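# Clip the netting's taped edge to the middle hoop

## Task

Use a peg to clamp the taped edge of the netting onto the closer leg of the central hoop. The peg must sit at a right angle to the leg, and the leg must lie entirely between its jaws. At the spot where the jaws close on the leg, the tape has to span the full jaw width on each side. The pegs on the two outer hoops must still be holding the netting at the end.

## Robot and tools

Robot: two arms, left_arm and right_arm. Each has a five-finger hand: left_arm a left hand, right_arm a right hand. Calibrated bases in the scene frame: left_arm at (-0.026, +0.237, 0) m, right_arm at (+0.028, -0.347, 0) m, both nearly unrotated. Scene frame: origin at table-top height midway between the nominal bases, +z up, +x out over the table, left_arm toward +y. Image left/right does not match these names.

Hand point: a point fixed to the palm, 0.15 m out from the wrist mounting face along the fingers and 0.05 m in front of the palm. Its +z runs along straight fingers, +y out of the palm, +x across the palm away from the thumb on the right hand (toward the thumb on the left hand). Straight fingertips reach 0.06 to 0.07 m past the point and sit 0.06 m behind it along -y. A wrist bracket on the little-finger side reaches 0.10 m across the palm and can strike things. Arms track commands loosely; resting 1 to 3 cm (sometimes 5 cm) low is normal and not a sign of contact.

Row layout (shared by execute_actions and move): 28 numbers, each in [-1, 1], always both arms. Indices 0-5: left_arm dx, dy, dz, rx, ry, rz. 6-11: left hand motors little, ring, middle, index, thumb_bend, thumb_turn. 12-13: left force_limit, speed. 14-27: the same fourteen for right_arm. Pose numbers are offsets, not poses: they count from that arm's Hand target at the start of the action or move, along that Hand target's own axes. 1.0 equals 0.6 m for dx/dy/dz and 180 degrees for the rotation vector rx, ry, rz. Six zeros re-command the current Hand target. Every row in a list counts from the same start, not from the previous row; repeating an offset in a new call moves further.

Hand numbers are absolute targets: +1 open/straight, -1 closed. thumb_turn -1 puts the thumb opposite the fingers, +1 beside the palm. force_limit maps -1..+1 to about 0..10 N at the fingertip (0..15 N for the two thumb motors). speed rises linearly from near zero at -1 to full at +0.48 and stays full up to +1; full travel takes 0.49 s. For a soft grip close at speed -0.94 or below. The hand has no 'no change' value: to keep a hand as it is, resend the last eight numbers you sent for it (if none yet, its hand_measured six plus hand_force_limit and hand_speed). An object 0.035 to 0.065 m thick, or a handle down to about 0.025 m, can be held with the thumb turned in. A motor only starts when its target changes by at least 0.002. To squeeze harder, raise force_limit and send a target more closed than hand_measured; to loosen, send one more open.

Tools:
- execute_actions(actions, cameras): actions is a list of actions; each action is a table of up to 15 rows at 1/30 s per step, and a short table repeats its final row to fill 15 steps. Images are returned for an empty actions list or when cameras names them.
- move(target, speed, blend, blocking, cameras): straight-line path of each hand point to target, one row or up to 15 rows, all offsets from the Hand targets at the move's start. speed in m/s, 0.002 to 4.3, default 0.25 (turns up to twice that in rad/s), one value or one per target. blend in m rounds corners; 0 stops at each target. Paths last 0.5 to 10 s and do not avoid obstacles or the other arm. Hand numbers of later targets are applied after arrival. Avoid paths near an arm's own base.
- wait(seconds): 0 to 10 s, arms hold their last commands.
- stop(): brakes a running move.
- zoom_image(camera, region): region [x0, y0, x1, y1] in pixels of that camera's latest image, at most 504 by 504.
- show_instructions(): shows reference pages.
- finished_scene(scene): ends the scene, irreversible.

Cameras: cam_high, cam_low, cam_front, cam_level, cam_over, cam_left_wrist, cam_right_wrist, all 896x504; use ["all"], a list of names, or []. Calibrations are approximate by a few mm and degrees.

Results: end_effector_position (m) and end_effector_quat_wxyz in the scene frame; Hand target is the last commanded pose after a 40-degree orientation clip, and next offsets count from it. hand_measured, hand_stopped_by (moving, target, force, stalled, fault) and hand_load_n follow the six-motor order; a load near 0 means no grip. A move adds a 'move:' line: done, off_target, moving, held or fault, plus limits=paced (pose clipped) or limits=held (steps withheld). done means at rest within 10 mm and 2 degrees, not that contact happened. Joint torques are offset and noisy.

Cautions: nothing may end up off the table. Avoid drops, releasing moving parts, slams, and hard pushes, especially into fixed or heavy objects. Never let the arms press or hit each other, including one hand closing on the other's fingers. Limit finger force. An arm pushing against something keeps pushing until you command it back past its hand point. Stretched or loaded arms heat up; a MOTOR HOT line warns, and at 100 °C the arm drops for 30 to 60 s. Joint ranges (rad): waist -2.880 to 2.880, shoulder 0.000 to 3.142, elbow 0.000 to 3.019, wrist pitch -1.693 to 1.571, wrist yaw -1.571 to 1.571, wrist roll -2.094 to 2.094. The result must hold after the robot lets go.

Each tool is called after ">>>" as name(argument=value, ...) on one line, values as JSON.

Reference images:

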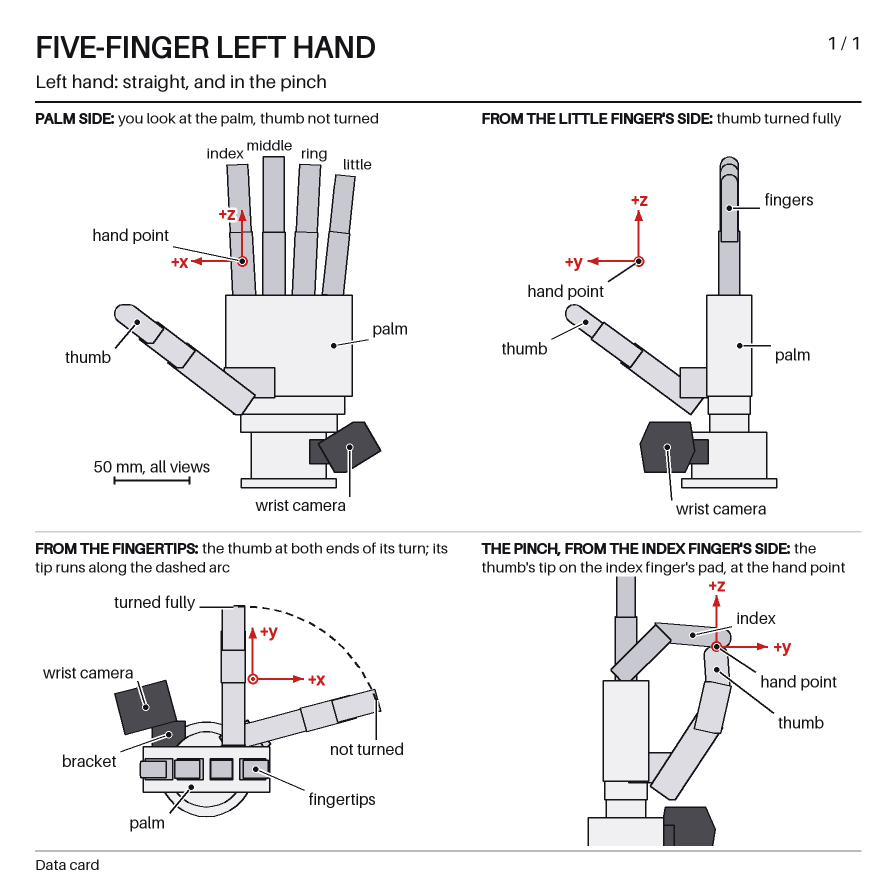

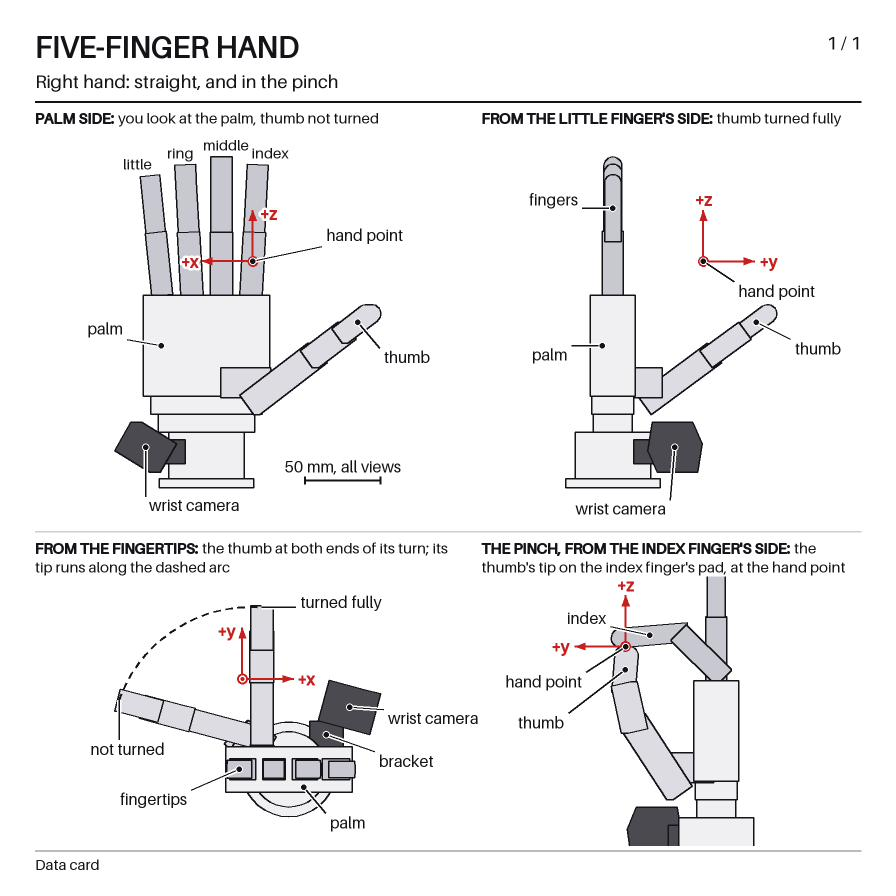

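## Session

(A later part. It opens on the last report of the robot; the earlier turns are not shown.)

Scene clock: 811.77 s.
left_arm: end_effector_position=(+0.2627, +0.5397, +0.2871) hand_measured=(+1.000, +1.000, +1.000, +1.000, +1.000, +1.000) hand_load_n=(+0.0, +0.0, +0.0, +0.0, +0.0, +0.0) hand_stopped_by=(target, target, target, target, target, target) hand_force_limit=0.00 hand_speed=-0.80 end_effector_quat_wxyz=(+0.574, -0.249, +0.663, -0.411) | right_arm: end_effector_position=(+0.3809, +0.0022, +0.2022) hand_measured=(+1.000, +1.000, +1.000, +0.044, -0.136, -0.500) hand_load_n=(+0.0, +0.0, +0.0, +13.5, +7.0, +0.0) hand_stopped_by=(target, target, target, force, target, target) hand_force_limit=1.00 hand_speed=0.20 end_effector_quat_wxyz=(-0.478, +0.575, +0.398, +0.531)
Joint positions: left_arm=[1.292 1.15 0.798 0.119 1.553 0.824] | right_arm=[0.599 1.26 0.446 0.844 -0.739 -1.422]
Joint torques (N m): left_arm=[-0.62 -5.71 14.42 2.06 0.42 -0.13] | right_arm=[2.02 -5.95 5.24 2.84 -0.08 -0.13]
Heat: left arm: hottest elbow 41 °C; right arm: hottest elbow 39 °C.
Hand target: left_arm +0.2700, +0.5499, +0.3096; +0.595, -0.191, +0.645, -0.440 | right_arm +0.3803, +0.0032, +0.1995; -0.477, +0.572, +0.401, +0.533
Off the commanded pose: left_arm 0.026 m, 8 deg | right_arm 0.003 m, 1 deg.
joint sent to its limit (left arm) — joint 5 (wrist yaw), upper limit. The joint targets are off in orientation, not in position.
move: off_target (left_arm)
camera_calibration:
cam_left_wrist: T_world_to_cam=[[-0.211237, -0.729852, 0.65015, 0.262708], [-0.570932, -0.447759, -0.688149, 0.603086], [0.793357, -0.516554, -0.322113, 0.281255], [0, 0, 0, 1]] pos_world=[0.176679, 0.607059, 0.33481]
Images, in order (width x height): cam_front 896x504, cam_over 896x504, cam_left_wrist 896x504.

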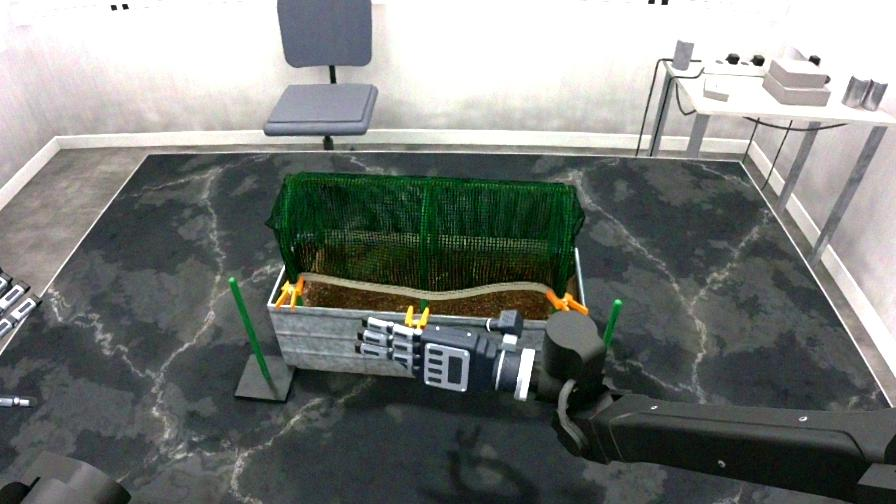

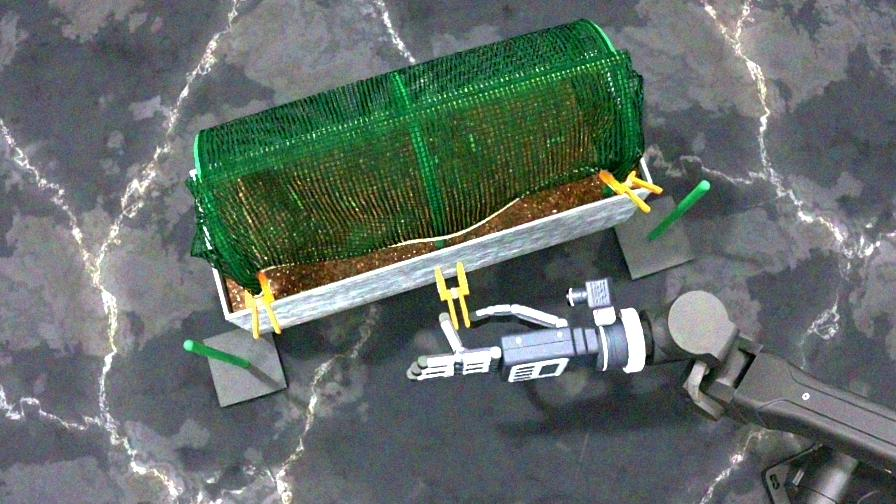

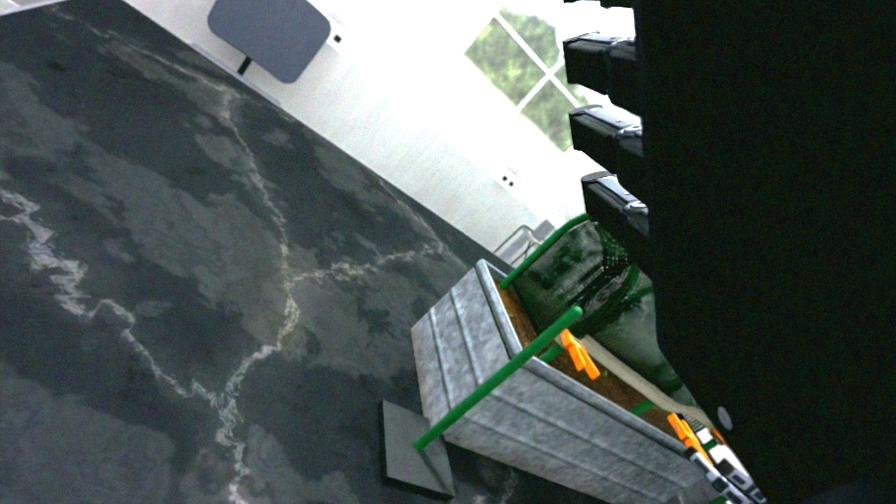

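>>> move(target=[0,0,0,0,0,0,1,1,1,1,1,1,0,-0.8,-0.0003,-0.0008,0.0025,0,0,0.0156,1,1,1,-0.02,-0.14,-0.5,1,0.2], speed=0.04, cameras=["all"])

>>> zoom_image(camera="cam_level", region=[400, 240, 500, 340])

>>> zoom_image(camera="cam_left_wrist", region=[620, 360, 720, 460])

Scene clock: 828.57 s.
left_arm: end_effector_position=(+0.2627, +0.5397, +0.2871) hand_measured=(+1.000, +1.000, +1.000, +1.000, +1.000, +1.000) hand_load_n=(+0.0, +0.0, +0.0, -0.5, +0.0, +0.0) hand_stopped_by=(target, target, target, target, target, target) hand_force_limit=0.00 hand_speed=-0.80 end_effector_quat_wxyz=(+0.574, -0.249, +0.663, -0.411) | right_arm: end_effector_position=(+0.3797, +0.0026, +0.2004) hand_measured=(+1.000, +1.000, +1.000, +0.044, -0.136, -0.500) hand_load_n=(+0.0, +0.0, +0.0, +13.5, +7.0, +0.0) hand_stopped_by=(target, target, target, force, target, target) hand_force_limit=1.00 hand_speed=0.20 end_effector_quat_wxyz=(-0.487, +0.582, +0.388, +0.523)
Joint positions: left_arm=[1.292 1.15 0.798 0.119 1.553 0.824] | right_arm=[0.599 1.26 0.446 0.844 -0.739 -1.389]
Joint torques (N m): left_arm=[-0.62 -5.77 14.42 2.09 0.42 -0.12] | right_arm=[1.67 -6.42 5.86 2.39 -0.09 0.01]
Heat: left arm: hottest elbow 42 °C; right arm: hottest elbow 36 °C.
Hand target: left_arm +0.2700, +0.5499, +0.3096; +0.595, -0.191, +0.645, -0.440 | right_arm +0.3802, +0.0047, +0.1994; -0.490, +0.582, +0.387, +0.521
Off the commanded pose: left_arm 0.026 m, 8 deg | right_arm 0.002 m, 0 deg.
joint sent to its limit (left arm) — joint 5 (wrist yaw), upper limit. The joint targets are off in orientation, not in position.
move: off_target (left_arm)
camera_calibration:
cam_left_wrist: T_world_to_cam=[[-0.211237, -0.729852, 0.65015, 0.262708], [-0.570932, -0.447759, -0.688149, 0.603086], [0.793357, -0.516554, -0.322113, 0.281255], [0, 0, 0, 1]] pos_world=[0.176679, 0.607059, 0.33481]
cam_right_wrist: T_world_to_cam=[[0.966838, -0.221597, 0.126964, -0.392609], [0.0293727, -0.397351, -0.917196, 0.192485], [0.253697, 0.890509, -0.377665, 0.0937447], [0, 0, 0, 1]] pos_world=[0.350152, -0.0939973, 0.261798]

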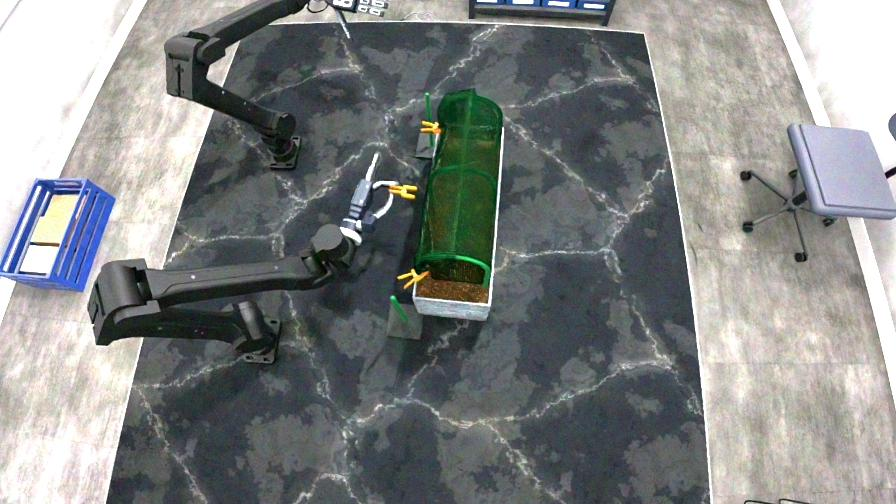

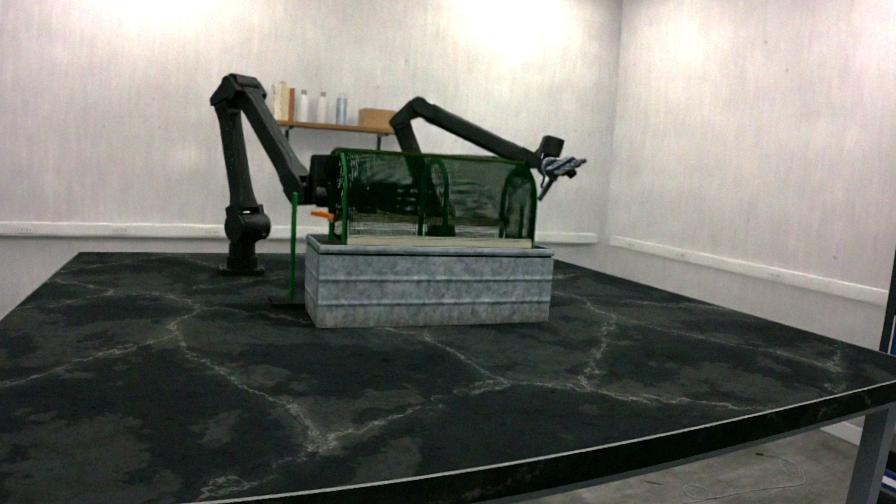

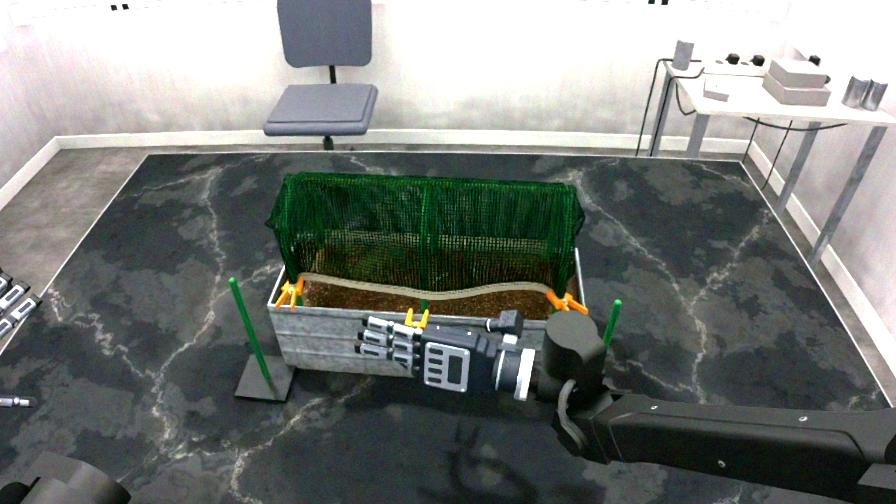

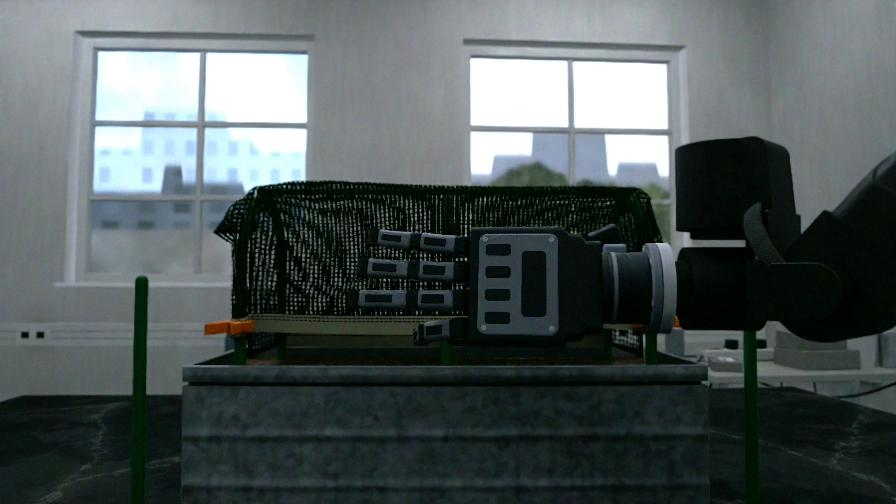

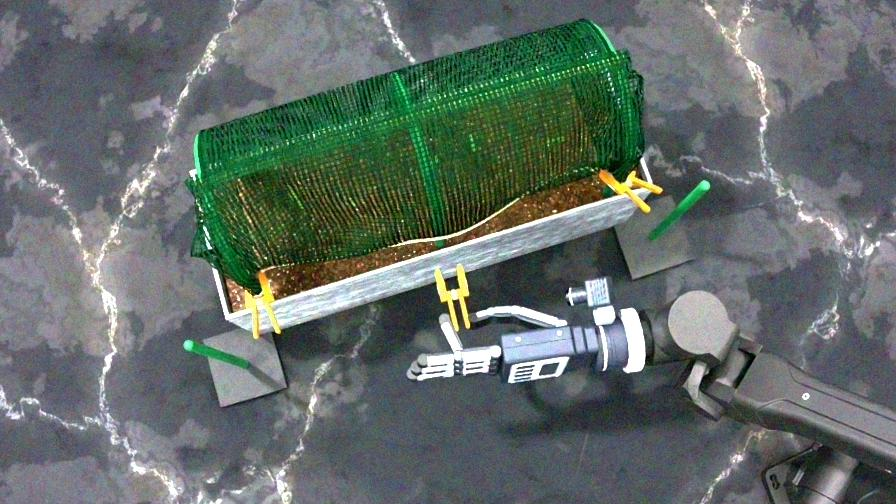

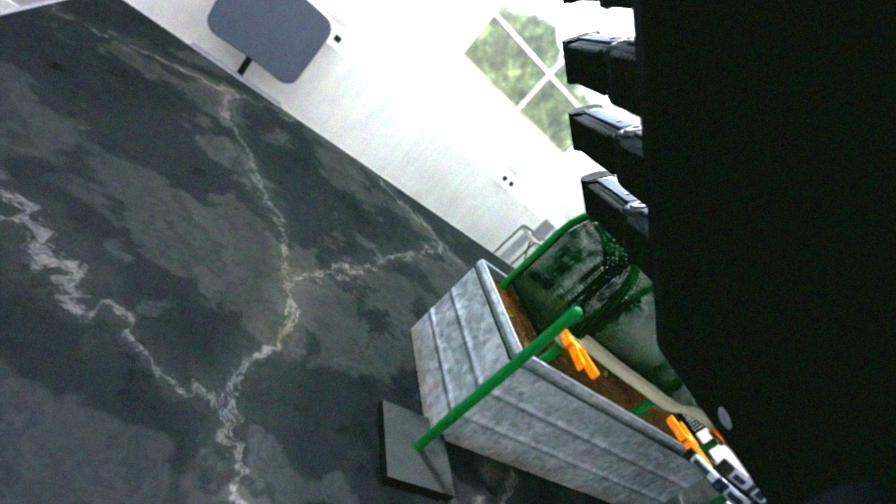

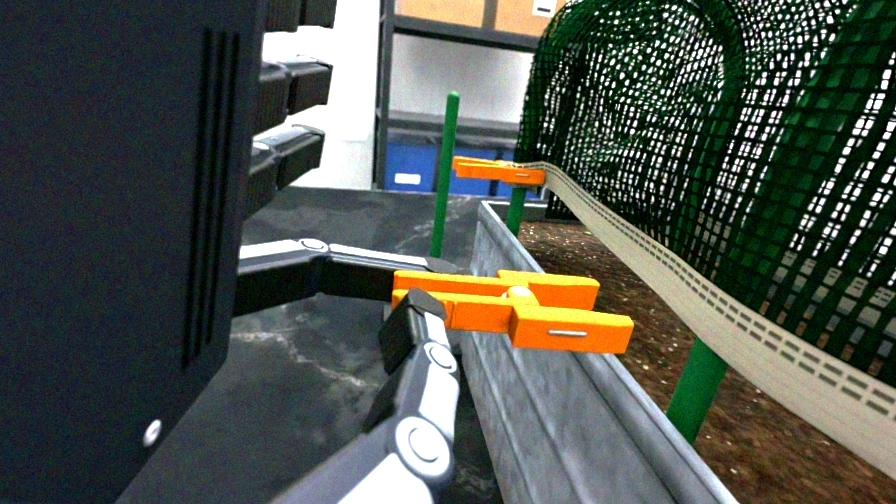

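Scaled by 5.040 from the camera's 896x504 image, which has a finer 1280x720 frame.

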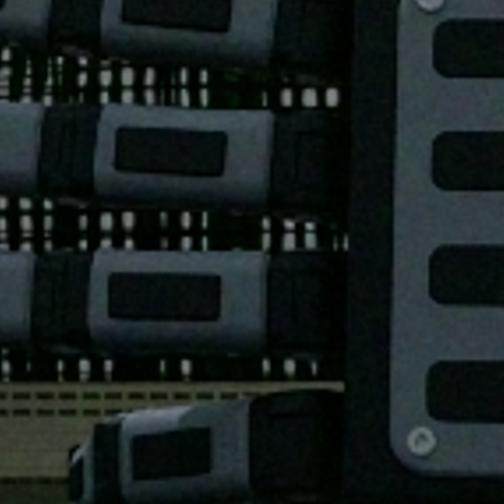

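Scaled by 5.040 from the camera's 896x504 image, which has a finer 1280x720 frame.

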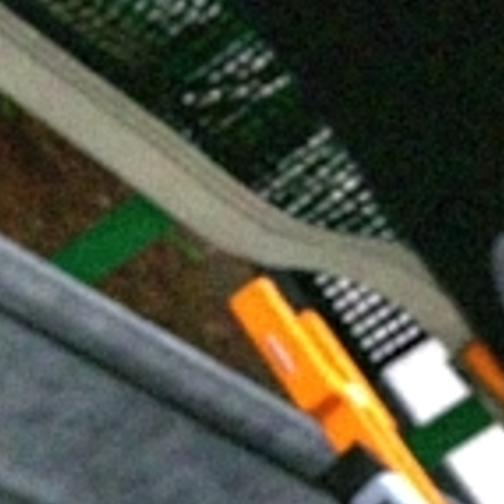

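>>> zoom_image(camera="cam_right_wrist", region=[480, 200, 780, 440])

Scaled by 1.680 from the camera's 896x504 image, which has a finer 1280x720 frame.

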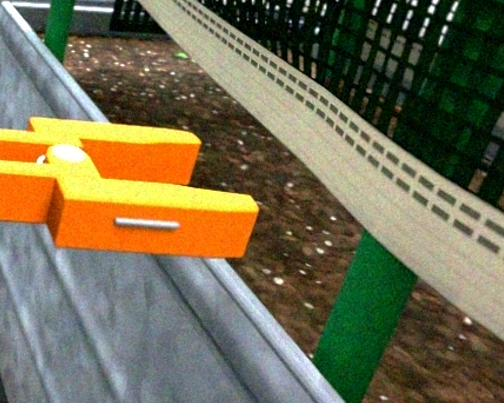

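>>> move(target=[0,0,0,0,0,0,1,1,1,1,1,1,0,-0.8,0.0043,0.0361,0.0059,0,0,0,1,1,1,-0.02,-0.14,-0.5,1,0.2], speed=0.04, cameras=["cam_over","cam_front","cam_left_wrist","cam_right_wrist"])

>>> zoom_image(camera="cam_over", region=[410, 210, 490, 300])

>>> zoom_image(camera="cam_right_wrist", region=[480, 200, 780, 440])

Scene clock: 856.40 s.
left_arm: end_effector_position=(+0.2627, +0.5397, +0.2871) hand_measured=(+1.000, +1.000, +1.000, +1.000, +1.000, +1.000) hand_load_n=(-0.5, +0.0, +0.0, +0.0, +0.0, +0.0) hand_stopped_by=(target, target, target, target, target, target) hand_force_limit=0.00 hand_speed=-0.80 end_effector_quat_wxyz=(+0.574, -0.249, +0.663, -0.411) | right_arm: end_effector_position=(+0.3864, -0.0040, +0.1785) hand_measured=(+1.000, +1.000, +1.000, +0.044, -0.136, -0.500) hand_load_n=(+0.0, +0.0, +0.0, +13.0, +7.0, +0.0) hand_stopped_by=(target, target, target, force, target, target) hand_force_limit=1.00 hand_speed=0.20 end_effector_quat_wxyz=(-0.490, +0.597, +0.387, +0.505)
Joint positions: left_arm=[1.292 1.15 0.798 0.119 1.553 0.824] | right_arm=[0.565 1.307 0.446 0.846 -0.781 -1.387]
Joint torques (N m): left_arm=[-0.56 -5.77 14.42 2.09 0.42 -0.12] | right_arm=[1.2 -6.53 8.35 2.71 -0.14 0.03]
Heat: left arm: hottest elbow 42 °C; right arm: hottest elbow 35 °C.
Hand target: left_arm +0.2700, +0.5499, +0.3096; +0.595, -0.191, +0.645, -0.440 | right_arm +0.4022, +0.0032, +0.1984; -0.490, +0.582, +0.387, +0.521
Off the commanded pose: left_arm 0.026 m, 8 deg | right_arm 0.026 m, 3 deg.
joint sent to its limit (left arm) — joint 5 (wrist yaw), upper limit. The joint targets are off in orientation, not in position.
move: off_target (left_arm, right_arm)
camera_calibration:
cam_left_wrist: T_world_to_cam=[[-0.211237, -0.729852, 0.65015, 0.262708], [-0.570932, -0.447759, -0.688149, 0.603086], [0.793357, -0.516554, -0.322113, 0.281255], [0, 0, 0, 1]] pos_world=[0.176679, 0.607059, 0.33481]
cam_right_wrist: T_world_to_cam=[[0.972984, -0.210989, 0.093735, -0.394118], [-0.00372347, -0.420289, -0.907382, 0.180636], [0.230843, 0.882519, -0.40972, 0.104061], [0, 0, 0, 1]] pos_world=[0.360122, -0.0990708, 0.243484]
Images, in order (width x height): cam_front 896x504, cam_over 896x504, cam_left_wrist 896x504, cam_right_wrist 896x504.

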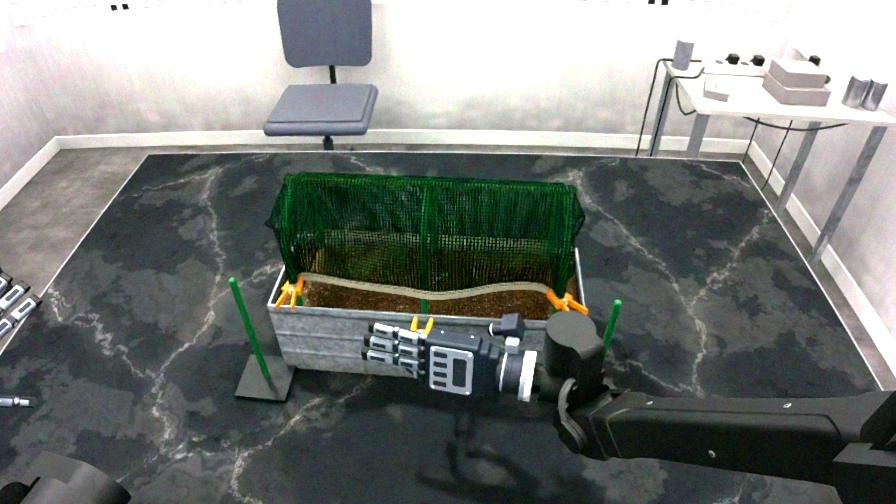

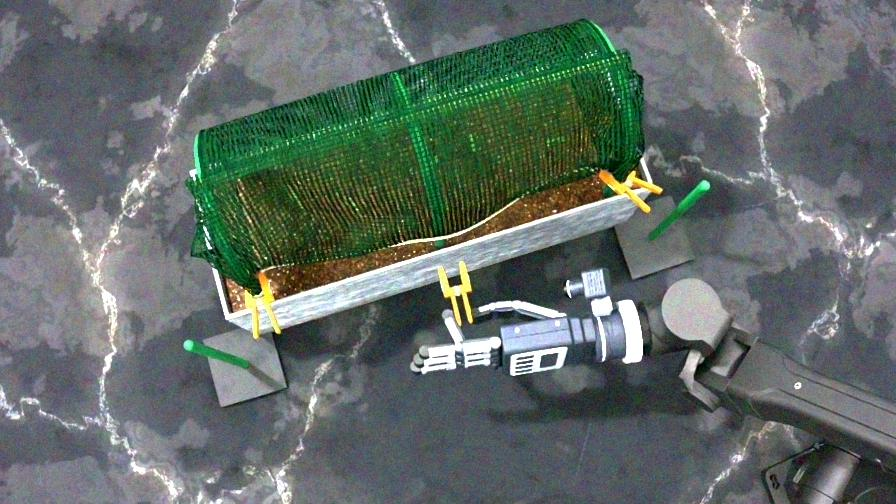

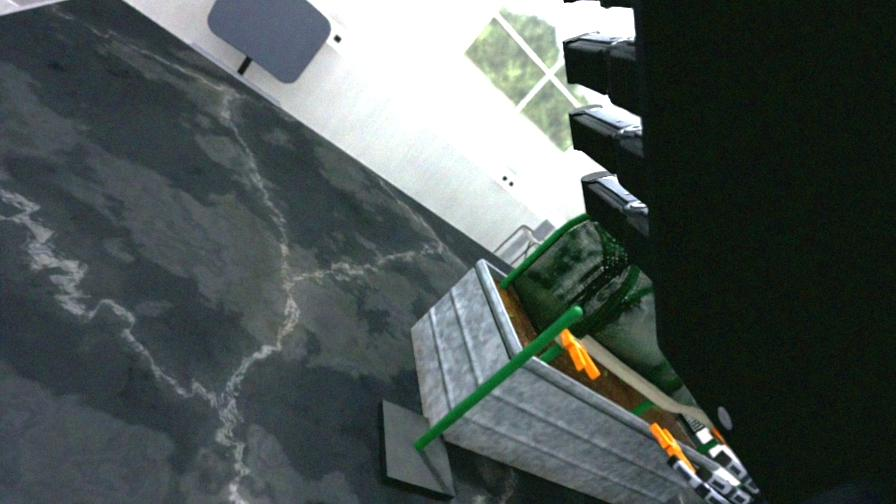

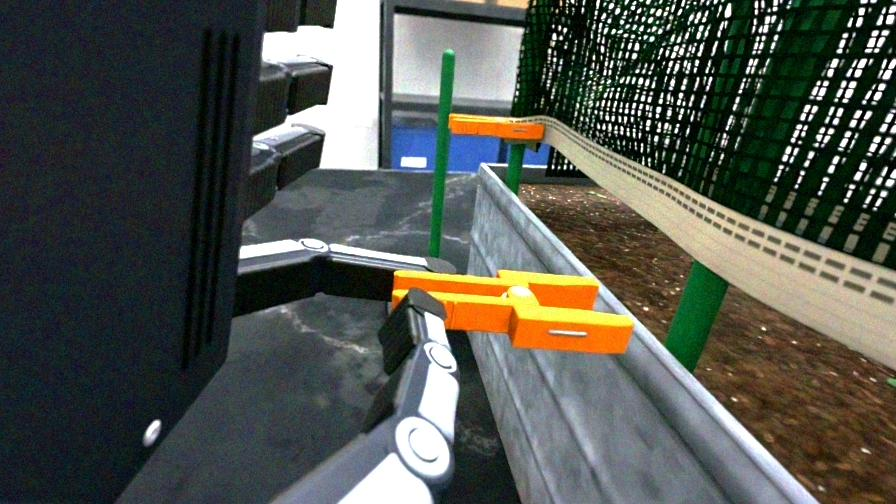

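Scaled by 5.600 from the camera's 896x504 image, which has a finer 1280x720 frame.

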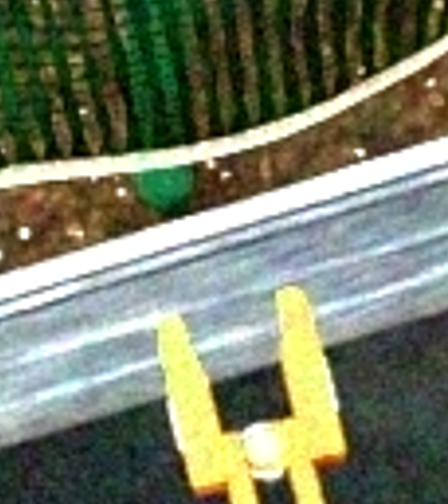

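Scaled by 1.680 from the camera's 896x504 image, which has a finer 1280x720 frame.

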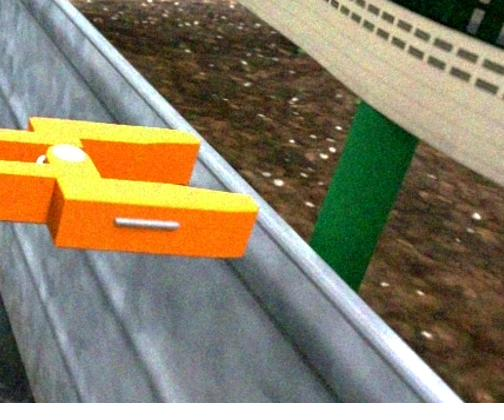

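>>> move(target=[0,0,0,0,0,0,1,1,1,1,1,1,0,-0.8,0.0569,0.0084,0.0131,0,0,0,1,1,1,-0.02,-0.14,-0.5,1,0.2], speed=0.04, cameras=["cam_over","cam_right_wrist"])

>>> zoom_image(camera="cam_over", region=[410, 210, 490, 300])

>>> zoom_image(camera="cam_right_wrist", region=[480, 200, 780, 440])

Scene clock: 864.73 s.
left_arm: end_effector_position=(+0.2627, +0.5397, +0.2871) hand_measured=(+1.000, +1.000, +1.000, +1.000, +1.000, +1.000) hand_load_n=(+0.0, +0.0, +0.0, +0.0, +0.0, +0.0) hand_stopped_by=(target, target, target, target, target, target) hand_force_limit=0.00 hand_speed=-0.80 end_effector_quat_wxyz=(+0.574, -0.249, +0.663, -0.411) | right_arm: end_effector_position=(+0.4005, +0.0024, +0.2003) hand_measured=(+1.000, +1.000, +1.000, +0.044, -0.136, -0.500) hand_load_n=(+0.0, +0.0, +0.0, +13.5, +7.0, +0.0) hand_stopped_by=(target, target, target, force, target, target) hand_force_limit=1.00 hand_speed=0.20 end_effector_quat_wxyz=(-0.490, +0.599, +0.386, +0.502)
Joint positions: left_arm=[1.292 1.15 0.798 0.119 1.553 0.824] | right_arm=[0.558 1.28 0.512 0.745 -0.789 -1.385]
Joint torques (N m): left_arm=[-0.56 -5.77 14.42 2.06 0.42 -0.13] | right_arm=[0.91 -8.64 9.13 1.65 -0.16 0.03]
Heat: left arm: hottest elbow 42 °C; right arm: hottest elbow 35 °C.
Hand target: left_arm +0.2700, +0.5499, +0.3096; +0.595, -0.191, +0.645, -0.440 | right_arm +0.4142, +0.0077, +0.2312; -0.490, +0.582, +0.387, +0.521
Off the commanded pose: left_arm 0.026 m, 8 deg | right_arm 0.034 m, 3 deg.
joint sent to its limit (left arm) — joint 5 (wrist yaw), upper limit. The joint targets are off in orientation, not in position.
move: off_target (left_arm, right_arm)
camera_calibration:
cam_right_wrist: T_world_to_cam=[[0.973754, -0.210397, 0.086806, -0.407438], [-0.0105966, -0.422891, -0.906119, 0.205578], [0.227354, 0.881417, -0.414021, 0.106397], [0, 0, 0, 1]] pos_world=[0.374733, -0.0925671, 0.265697]
Images, in order (width x height): cam_over 896x504, cam_right_wrist 896x504.

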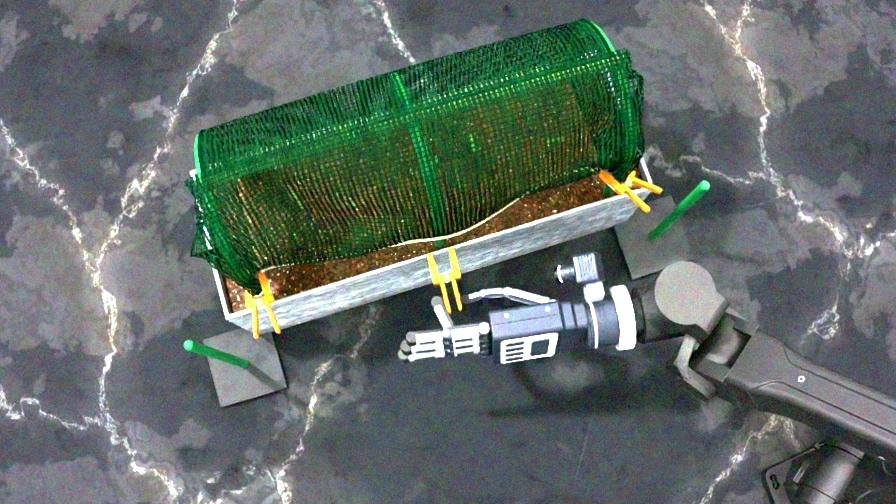

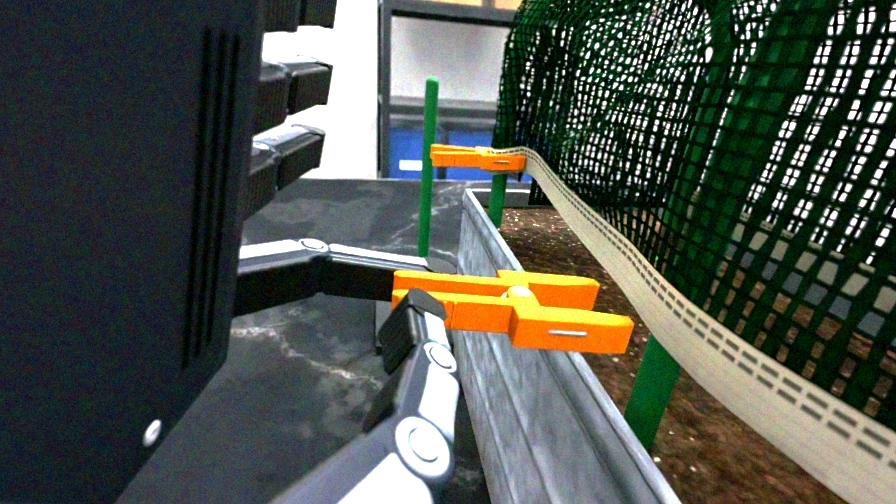

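Scaled by 5.600 from the camera's 896x504 image, which has a finer 1280x720 frame.

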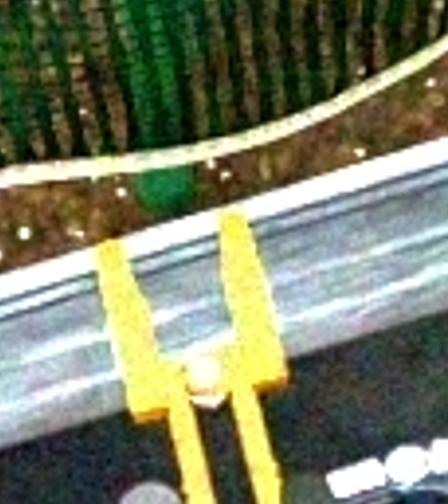

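Scaled by 1.680 from the camera's 896x504 image, which has a finer 1280x720 frame.

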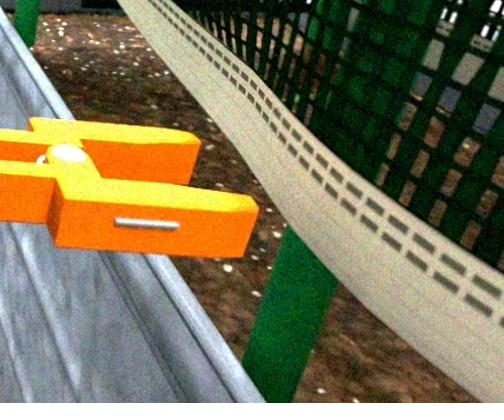

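>>> move(target=[0,0,0,0,0,0,1,1,1,1,1,1,0,-0.8,0.0047,0.0174,-0.0033,0,0,-0.01,1,1,1,-0.02,-0.14,-0.5,1,0.2], speed=0.04, cameras=["cam_over","cam_right_wrist","cam_left_wrist"])

>>> zoom_image(camera="cam_over", region=[410, 210, 490, 300])

>>> zoom_image(camera="cam_right_wrist", region=[480, 200, 780, 440])

Scene clock: 879.23 s.
left_arm: end_effector_position=(+0.2627, +0.5397, +0.2871) hand_measured=(+1.000, +1.000, +1.000, +1.000, +1.000, +1.000) hand_load_n=(+0.0, +0.0, +0.0, +0.0, +0.0, +0.0) hand_stopped_by=(target, target, target, target, target, target) hand_force_limit=0.00 hand_speed=-0.80 end_effector_quat_wxyz=(+0.574, -0.249, +0.663, -0.411) | right_arm: end_effector_position=(+0.4083, -0.0025, +0.2073) hand_measured=(+1.000, +1.000, +1.000, +0.044, -0.136, -0.500) hand_load_n=(+0.0, +0.0, +0.5, +13.5, +7.5, +0.0) hand_stopped_by=(target, target, target, force, target, target) hand_force_limit=1.00 hand_speed=0.20 end_effector_quat_wxyz=(-0.487, +0.592, +0.391, +0.509)
Joint positions: left_arm=[1.292 1.15 0.798 0.119 1.553 0.824] | right_arm=[0.534 1.28 0.524 0.745 -0.812 -1.399]
Joint torques (N m): left_arm=[-0.56 -5.77 14.42 2.09 0.42 -0.13] | right_arm=[1.03 -7.53 9.25 1.96 -0.14 -0.15]
Heat: left arm: hottest elbow 42 °C; right arm: hottest elbow 36 °C.
Hand target: left_arm +0.2700, +0.5499, +0.3096; +0.595, -0.191, +0.645, -0.440 | right_arm +0.4242, +0.0033, +0.2322; -0.482, +0.576, +0.396, +0.529
Off the commanded pose: left_arm 0.026 m, 8 deg | right_arm 0.030 m, 3 deg.
joint sent to its limit (left arm) — joint 5 (wrist yaw), upper limit. The joint targets are off in orientation, not in position.
move: off_target (left_arm, right_arm)
camera_calibration:
cam_left_wrist: T_world_to_cam=[[-0.211237, -0.729852, 0.65015, 0.262708], [-0.570932, -0.447759, -0.688149, 0.603086], [0.793357, -0.516554, -0.322113, 0.281255], [0, 0, 0, 1]] pos_world=[0.176679, 0.607059, 0.33481]
cam_right_wrist: T_world_to_cam=[[0.97141, -0.210885, 0.109046, -0.42034], [0.0107234, -0.419872, -0.90752, 0.201541], [0.237167, 0.882743, -0.405606, 0.106089], [0, 0, 0, 1]] pos_world=[0.381, -0.0976716, 0.271769]
Images, in order (width x height): cam_over 896x504, cam_left_wrist 896x504, cam_right_wrist 896x504.

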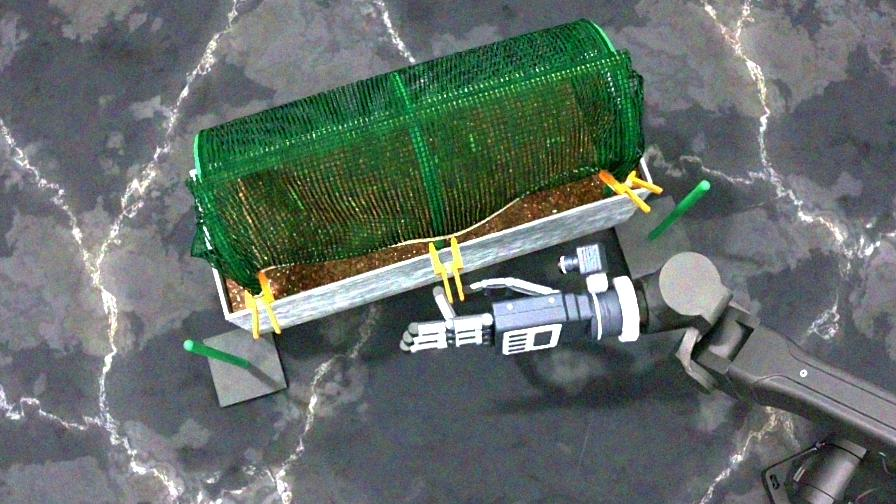

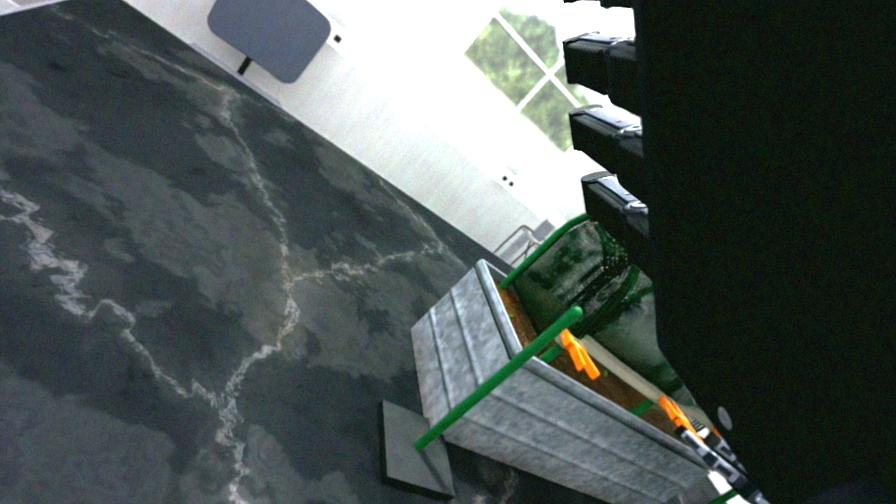

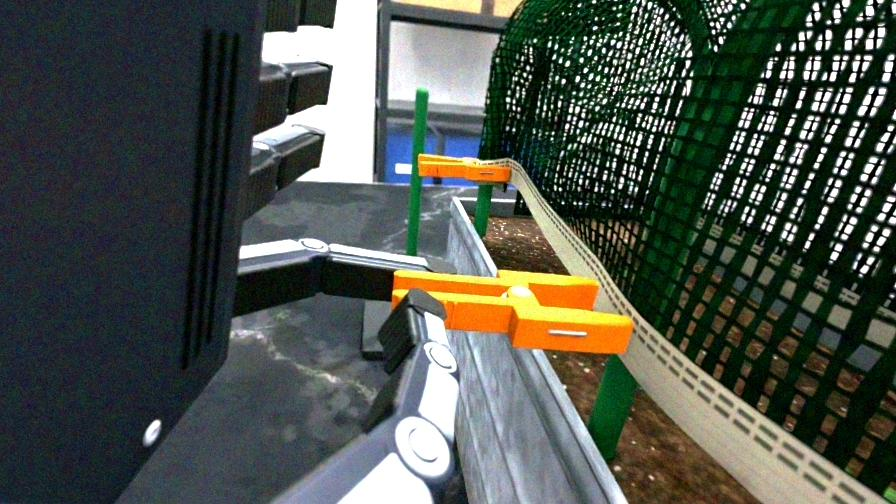

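Scaled by 5.600 from the camera's 896x504 image, which has a finer 1280x720 frame.

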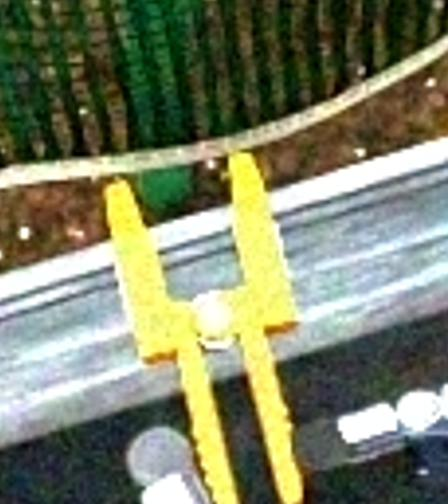

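Scaled by 1.680 from the camera's 896x504 image, which has a finer 1280x720 frame.

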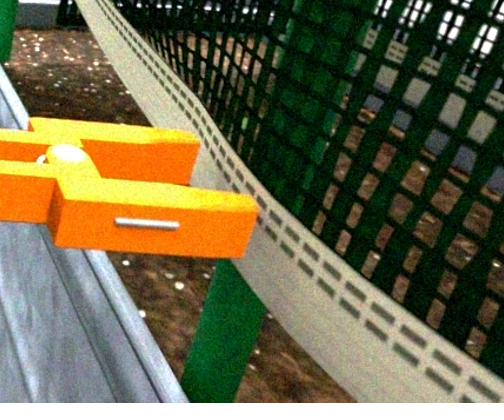

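>>> move(target=[0,0,0,0,0,0,1,1,1,1,1,1,0,-0.8,-0.0338,-0.0008,0.0005,0,0,0,1,1,1,-0.02,-0.14,-0.5,1,0.2], speed=0.04, cameras=["cam_over","cam_right_wrist"])

>>> zoom_image(camera="cam_over", region=[410, 210, 490, 300])

>>> zoom_image(camera="cam_right_wrist", region=[480, 200, 780, 440])

Scene clock: 887.87 s.
left_arm: end_effector_position=(+0.2627, +0.5397, +0.2871) hand_measured=(+1.000, +1.000, +1.000, +1.000, +1.000, +1.000) hand_load_n=(+0.0, +0.0, +0.0, +0.5, +0.0, +0.0) hand_stopped_by=(target, target, target, target, target, target) hand_force_limit=0.00 hand_speed=-0.80 end_effector_quat_wxyz=(+0.574, -0.249, +0.663, -0.411) | right_arm: end_effector_position=(+0.4136, -0.0001, +0.2022) hand_measured=(+1.000, +1.000, +1.000, +0.044, -0.136, -0.500) hand_load_n=(+0.0, +0.0, +0.5, +13.5, +7.0, -0.5) hand_stopped_by=(target, target, target, force, target, target) hand_force_limit=1.00 hand_speed=0.20 end_effector_quat_wxyz=(-0.485, +0.587, +0.392, +0.517)
Joint positions: left_arm=[1.292 1.15 0.798 0.119 1.553 0.824] | right_arm=[0.534 1.32 0.524 0.802 -0.808 -1.401]
Joint torques (N m): left_arm=[-0.56 -5.77 14.43 2.07 0.42 -0.12] | right_arm=[1.73 -7.12 7.13 2.67 0.08 -0.15]
Heat: left arm: hottest elbow 42 °C; right arm: hottest elbow 36 °C.
Hand target: left_arm +0.2700, +0.5499, +0.3096; +0.595, -0.191, +0.645, -0.440 | right_arm +0.4213, +0.0048, +0.2122; -0.482, +0.576, +0.396, +0.529
Off the commanded pose: left_arm 0.026 m, 8 deg | right_arm 0.014 m, 2 deg.
joint sent to its limit (left arm) — joint 5 (wrist yaw), upper limit. The joint targets are off in orientation, not in position.
move: off_target (left_arm, right_arm)
camera_calibration:
cam_right_wrist: T_world_to_cam=[[0.968592, -0.215611, 0.123865, -0.426311], [0.0246448, -0.412441, -0.910651, 0.192732], [0.247433, 0.885101, -0.394174, 0.0941732], [0, 0, 0, 1]] pos_world=[0.384869, -0.0957792, 0.265437]
Images, in order (width x height): cam_over 896x504, cam_right_wrist 896x504.

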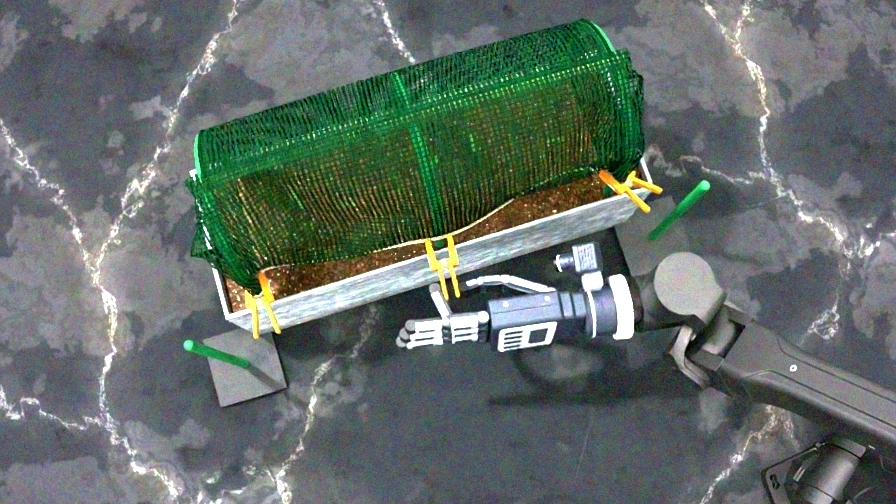

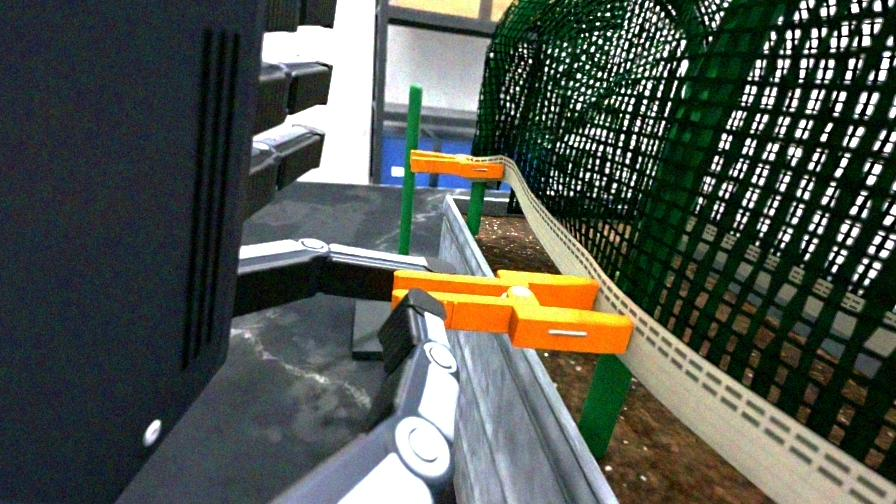

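Scaled by 5.600 from the camera's 896x504 image, which has a finer 1280x720 frame.

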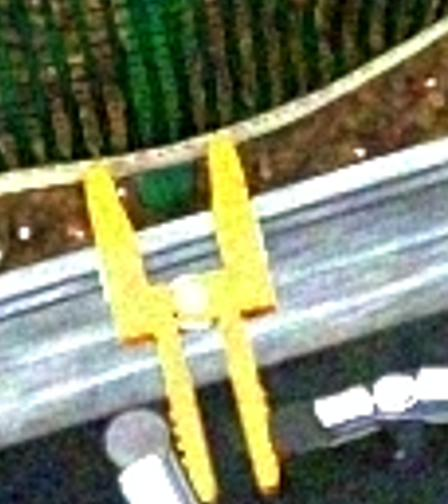

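Scaled by 1.680 from the camera's 896x504 image, which has a finer 1280x720 frame.

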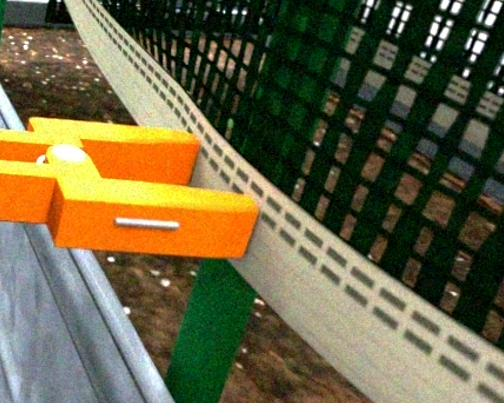

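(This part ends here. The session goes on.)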